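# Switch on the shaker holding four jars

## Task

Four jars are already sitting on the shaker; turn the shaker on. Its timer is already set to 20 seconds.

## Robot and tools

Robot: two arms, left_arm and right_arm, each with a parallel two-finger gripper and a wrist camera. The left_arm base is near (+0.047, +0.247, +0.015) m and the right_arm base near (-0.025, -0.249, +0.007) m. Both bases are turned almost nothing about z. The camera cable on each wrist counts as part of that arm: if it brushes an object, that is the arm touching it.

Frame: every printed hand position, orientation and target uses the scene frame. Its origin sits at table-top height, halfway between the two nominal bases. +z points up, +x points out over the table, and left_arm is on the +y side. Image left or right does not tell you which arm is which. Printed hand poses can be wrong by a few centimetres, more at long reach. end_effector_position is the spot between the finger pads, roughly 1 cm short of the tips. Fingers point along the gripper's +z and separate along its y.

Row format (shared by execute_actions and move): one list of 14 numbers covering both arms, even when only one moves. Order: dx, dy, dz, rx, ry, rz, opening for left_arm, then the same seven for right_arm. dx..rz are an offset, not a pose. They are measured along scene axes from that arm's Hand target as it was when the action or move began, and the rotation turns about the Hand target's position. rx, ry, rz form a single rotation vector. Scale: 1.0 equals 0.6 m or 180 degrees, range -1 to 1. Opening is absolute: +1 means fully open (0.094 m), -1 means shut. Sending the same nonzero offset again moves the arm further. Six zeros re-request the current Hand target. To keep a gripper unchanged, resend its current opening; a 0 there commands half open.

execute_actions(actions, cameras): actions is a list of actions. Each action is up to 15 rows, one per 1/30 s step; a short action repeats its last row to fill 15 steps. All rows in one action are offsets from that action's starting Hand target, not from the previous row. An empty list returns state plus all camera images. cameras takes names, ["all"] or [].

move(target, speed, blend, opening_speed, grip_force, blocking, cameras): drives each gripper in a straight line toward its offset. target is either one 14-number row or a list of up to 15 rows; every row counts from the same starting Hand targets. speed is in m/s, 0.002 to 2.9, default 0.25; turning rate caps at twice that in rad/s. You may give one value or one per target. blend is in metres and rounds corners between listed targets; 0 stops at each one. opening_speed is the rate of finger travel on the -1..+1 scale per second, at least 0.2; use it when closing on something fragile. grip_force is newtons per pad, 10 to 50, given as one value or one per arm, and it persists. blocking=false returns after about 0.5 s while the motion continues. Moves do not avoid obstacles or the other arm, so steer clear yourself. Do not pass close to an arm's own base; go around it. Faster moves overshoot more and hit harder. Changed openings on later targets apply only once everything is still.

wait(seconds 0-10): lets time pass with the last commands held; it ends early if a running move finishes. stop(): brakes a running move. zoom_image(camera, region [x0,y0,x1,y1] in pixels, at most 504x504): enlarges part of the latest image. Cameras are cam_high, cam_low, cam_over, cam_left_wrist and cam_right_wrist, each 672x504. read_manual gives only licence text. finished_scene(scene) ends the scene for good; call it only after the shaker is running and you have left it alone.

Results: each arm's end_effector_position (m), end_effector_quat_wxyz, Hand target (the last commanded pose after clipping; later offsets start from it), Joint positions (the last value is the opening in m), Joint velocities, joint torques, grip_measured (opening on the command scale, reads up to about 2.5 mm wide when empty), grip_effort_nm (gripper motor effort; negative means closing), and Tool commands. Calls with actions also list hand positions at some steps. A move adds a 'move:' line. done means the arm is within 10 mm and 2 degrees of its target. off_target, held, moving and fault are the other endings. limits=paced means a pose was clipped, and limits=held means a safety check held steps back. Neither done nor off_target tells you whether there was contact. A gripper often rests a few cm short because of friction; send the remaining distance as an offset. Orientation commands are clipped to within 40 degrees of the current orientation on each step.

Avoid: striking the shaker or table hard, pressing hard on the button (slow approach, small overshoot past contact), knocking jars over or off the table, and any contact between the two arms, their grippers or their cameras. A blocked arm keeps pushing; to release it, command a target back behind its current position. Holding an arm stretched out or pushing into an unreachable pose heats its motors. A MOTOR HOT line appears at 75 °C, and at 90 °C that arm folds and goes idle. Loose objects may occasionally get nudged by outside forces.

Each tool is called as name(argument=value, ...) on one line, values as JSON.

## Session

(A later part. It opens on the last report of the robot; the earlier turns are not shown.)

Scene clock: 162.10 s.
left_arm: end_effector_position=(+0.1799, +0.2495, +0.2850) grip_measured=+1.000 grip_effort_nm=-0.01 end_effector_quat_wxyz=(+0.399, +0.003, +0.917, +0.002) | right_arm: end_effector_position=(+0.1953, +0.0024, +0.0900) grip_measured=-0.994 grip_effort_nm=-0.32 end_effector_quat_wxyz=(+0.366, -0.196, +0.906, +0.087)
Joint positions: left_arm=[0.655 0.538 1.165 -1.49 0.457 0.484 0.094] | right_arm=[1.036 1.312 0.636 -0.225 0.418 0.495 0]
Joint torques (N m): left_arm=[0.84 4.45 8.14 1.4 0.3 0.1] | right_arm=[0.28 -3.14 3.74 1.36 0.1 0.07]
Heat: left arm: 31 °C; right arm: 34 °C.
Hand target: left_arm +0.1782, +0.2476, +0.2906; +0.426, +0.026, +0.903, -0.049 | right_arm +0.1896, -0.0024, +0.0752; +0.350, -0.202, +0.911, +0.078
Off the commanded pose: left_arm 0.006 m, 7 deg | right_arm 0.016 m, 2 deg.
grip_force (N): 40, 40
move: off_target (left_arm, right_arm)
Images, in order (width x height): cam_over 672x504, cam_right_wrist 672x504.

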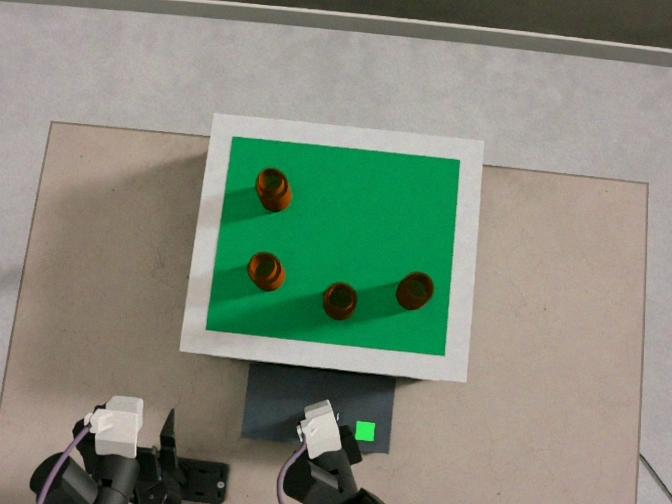

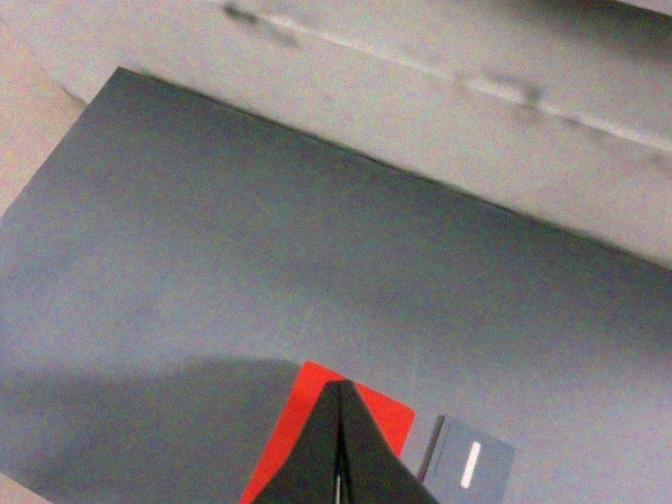

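move(target=[[0,0,0,0,0,0,1,-0.005,0,0.2,0,0,0,-1],[0,0,0,0,0,0,1,-0.05,-0.25,0.28,0,0,0,-1]], speed=0.1, blend=[0.03,0], cameras=["cam_over","cam_low","cam_high"])

wait(seconds=10, cameras=["cam_over"])

Scene clock: 168.40 s.
left_arm: end_effector_position=(+0.1799, +0.2495, +0.2850) grip_measured=+1.000 grip_effort_nm=-0.01 end_effector_quat_wxyz=(+0.399, +0.003, +0.917, +0.002) | right_arm: end_effector_position=(+0.1590, -0.1518, +0.2304) grip_measured=-0.994 grip_effort_nm=-0.31 end_effector_quat_wxyz=(+0.337, -0.203, +0.917, +0.073)
Joint positions: left_arm=[0.655 0.538 1.165 -1.49 0.457 0.484 0.094] | right_arm=[0.512 0.736 0.985 -1.119 0.072 0.082 0]
Joint torques (N m): left_arm=[0.81 4.4 8.23 1.4 0.29 0.1] | right_arm=[-0.91 0.17 8.35 1.34 -0.02 -0.07]
Heat: left arm: 31 °C; right arm: 34 °C.
Hand target: left_arm +0.1782, +0.2476, +0.2906; +0.426, +0.026, +0.903, -0.049 | right_arm +0.1596, -0.1524, +0.2432; +0.350, -0.202, +0.911, +0.078
Off the commanded pose: left_arm 0.006 m, 7 deg | right_arm 0.013 m, 2 deg.
grip_force (N): 40, 40
move: off_target (left_arm, right_arm)
Images, in order (width x height): cam_high 672x504, cam_low 672x504, cam_over 672x504.

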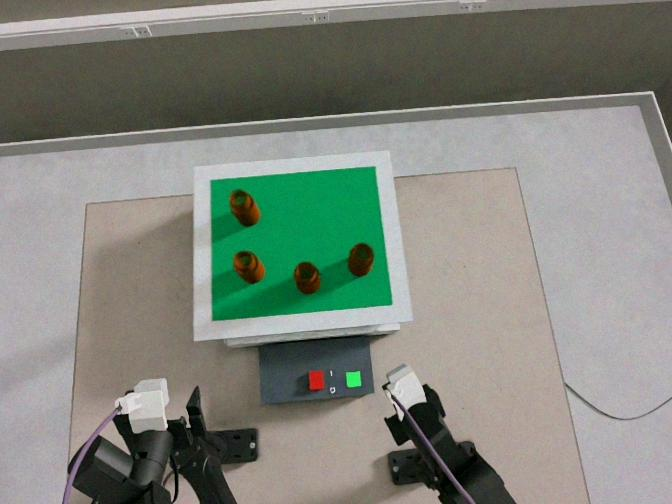

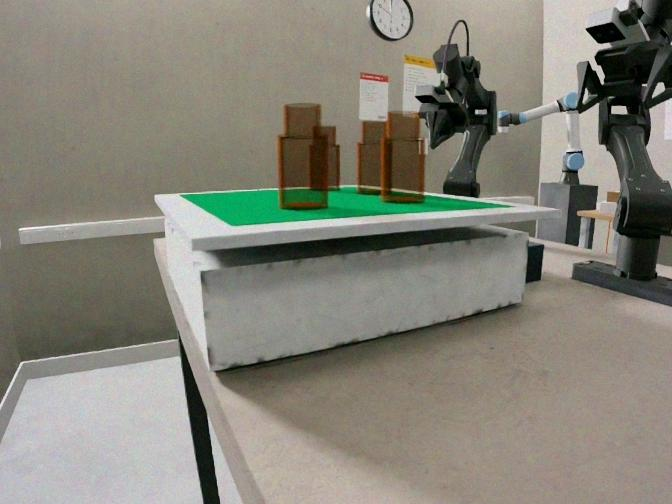

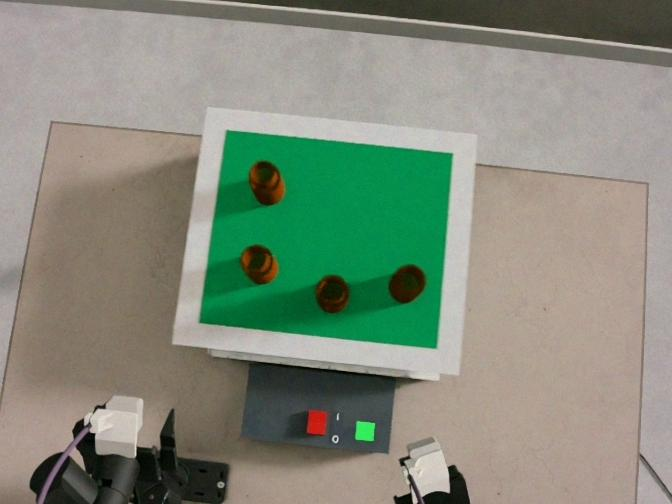

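Scene clock: 178.40 s.
left_arm: end_effector_position=(+0.1799, +0.2495, +0.2850) grip_measured=+1.000 grip_effort_nm=-0.01 end_effector_quat_wxyz=(+0.399, +0.003, +0.917, +0.002) | right_arm: end_effector_position=(+0.1589, -0.1517, +0.2304) grip_measured=-0.994 grip_effort_nm=-0.32 end_effector_quat_wxyz=(+0.337, -0.203, +0.916, +0.074)
Joint positions: left_arm=[0.655 0.538 1.165 -1.49 0.457 0.484 0.094] | right_arm=[0.512 0.736 0.985 -1.119 0.072 0.081 0]
Joint torques (N m): left_arm=[0.84 4.41 8.29 1.41 0.29 0.1] | right_arm=[-0.9 0.17 8.34 1.37 -0.03 -0.06]
Heat: left arm: 31 °C; right arm: 34 °C.
Hand target: left_arm +0.1782, +0.2476, +0.2906; +0.426, +0.026, +0.903, -0.049 | right_arm +0.1596, -0.1524, +0.2432; +0.350, -0.202, +0.911, +0.078
Tool commands: left_gripper/opening=+1.0 right_gripper/opening=-1.0
Off the commanded pose: left_arm 0.006 m, 7 deg | right_arm 0.013 m, 2 deg.
grip_force (N): 40, 40
wait: 10.00 s; at rest by 0.17 s
Images, in order (width x height): cam_over 672x504.

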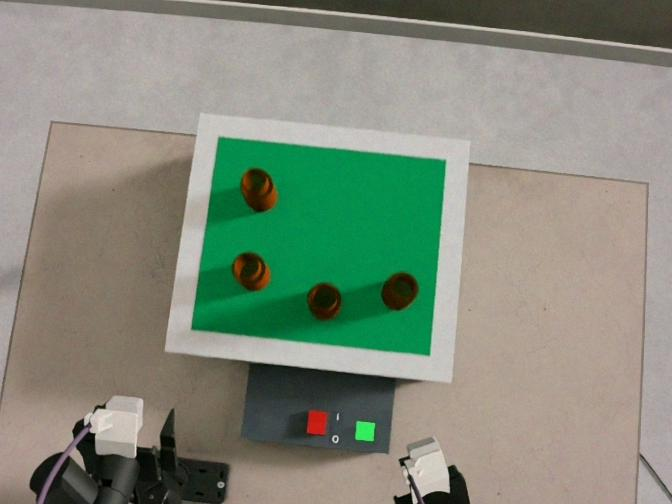

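wait(seconds=6, cameras=["cam_over","cam_low"])

Scene clock: 185.80 s.
left_arm: end_effector_position=(+0.1799, +0.2495, +0.2850) grip_measured=+1.000 grip_effort_nm=-0.01 end_effector_quat_wxyz=(+0.399, +0.003, +0.917, +0.002) | right_arm: end_effector_position=(+0.1589, -0.1517, +0.2304) grip_measured=-0.994 grip_effort_nm=-0.32 end_effector_quat_wxyz=(+0.337, -0.203, +0.916, +0.074)
Joint positions: left_arm=[0.655 0.538 1.165 -1.49 0.457 0.484 0.094] | right_arm=[0.512 0.736 0.985 -1.119 0.072 0.081 0]
Joint torques (N m): left_arm=[0.84 4.45 8.18 1.4 0.31 0.09] | right_arm=[-0.85 0.14 8.32 1.36 -0.01 -0.1]
Heat: left arm: 31 °C; right arm: 34 °C.
Hand target: left_arm +0.1782, +0.2476, +0.2906; +0.426, +0.026, +0.903, -0.049 | right_arm +0.1596, -0.1524, +0.2432; +0.350, -0.202, +0.911, +0.078
Tool commands: left_gripper/opening=+1.0 right_gripper/opening=-1.0
Off the commanded pose: left_arm 0.006 m, 7 deg | right_arm 0.013 m, 2 deg.
grip_force (N): 40, 40
wait: 6.00 s; at rest from the start
Images, in order (width x height): cam_low 672x504, cam_over 672x504.

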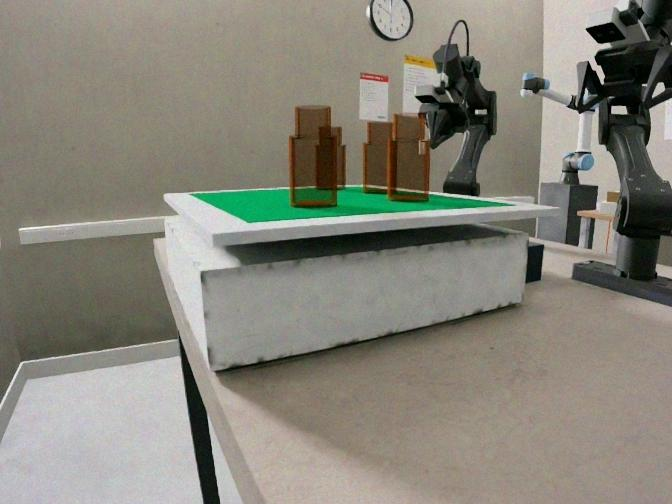

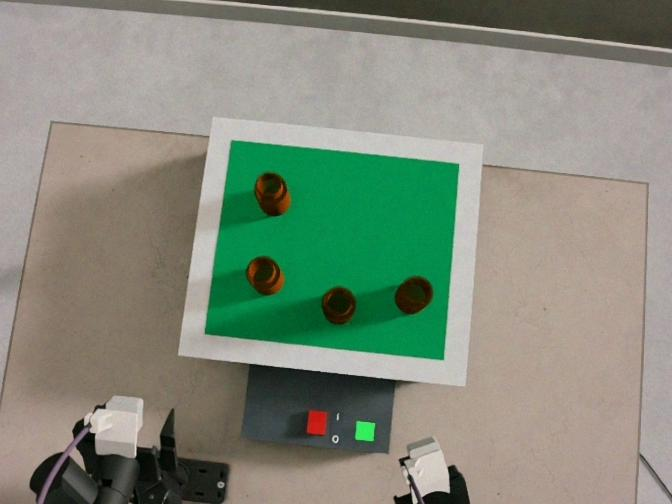

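wait(seconds=6, cameras=["cam_over"])

Scene clock: 192.70 s.
left_arm: end_effector_position=(+0.1799, +0.2495, +0.2850) grip_measured=+1.000 grip_effort_nm=-0.01 end_effector_quat_wxyz=(+0.399, +0.003, +0.917, +0.002) | right_arm: end_effector_position=(+0.1589, -0.1517, +0.2304) grip_measured=-0.994 grip_effort_nm=-0.32 end_effector_quat_wxyz=(+0.337, -0.203, +0.916, +0.074)
Joint positions: left_arm=[0.655 0.538 1.165 -1.49 0.457 0.484 0.094] | right_arm=[0.512 0.736 0.985 -1.119 0.072 0.081 0]
Joint torques (N m): left_arm=[0.87 4.41 8.21 1.4 0.29 0.1] | right_arm=[-0.92 0.06 8.38 1.38 -0.02 -0.07]
Heat: left arm: 31 °C; right arm: 34 °C.
Hand target: left_arm +0.1782, +0.2476, +0.2906; +0.426, +0.026, +0.903, -0.049 | right_arm +0.1596, -0.1524, +0.2432; +0.350, -0.202, +0.911, +0.078
Tool commands: left_gripper/opening=+1.0 right_gripper/opening=-1.0
Off the commanded pose: left_arm 0.006 m, 7 deg | right_arm 0.013 m, 2 deg.
grip_force (N): 40, 40
wait: 6.00 s; at rest from the start
Images, in order (width x height): cam_over 672x504.

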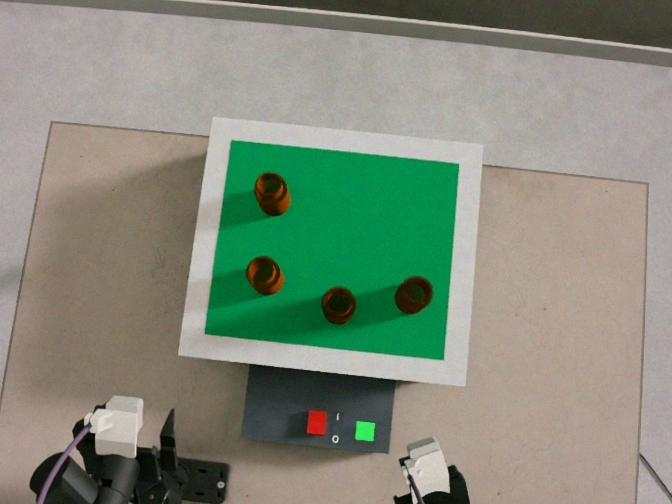

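Tray has stopped (identical position); the run is done with the jars upright.

finished_scene(scene=1)

The scene is finished: the task was done.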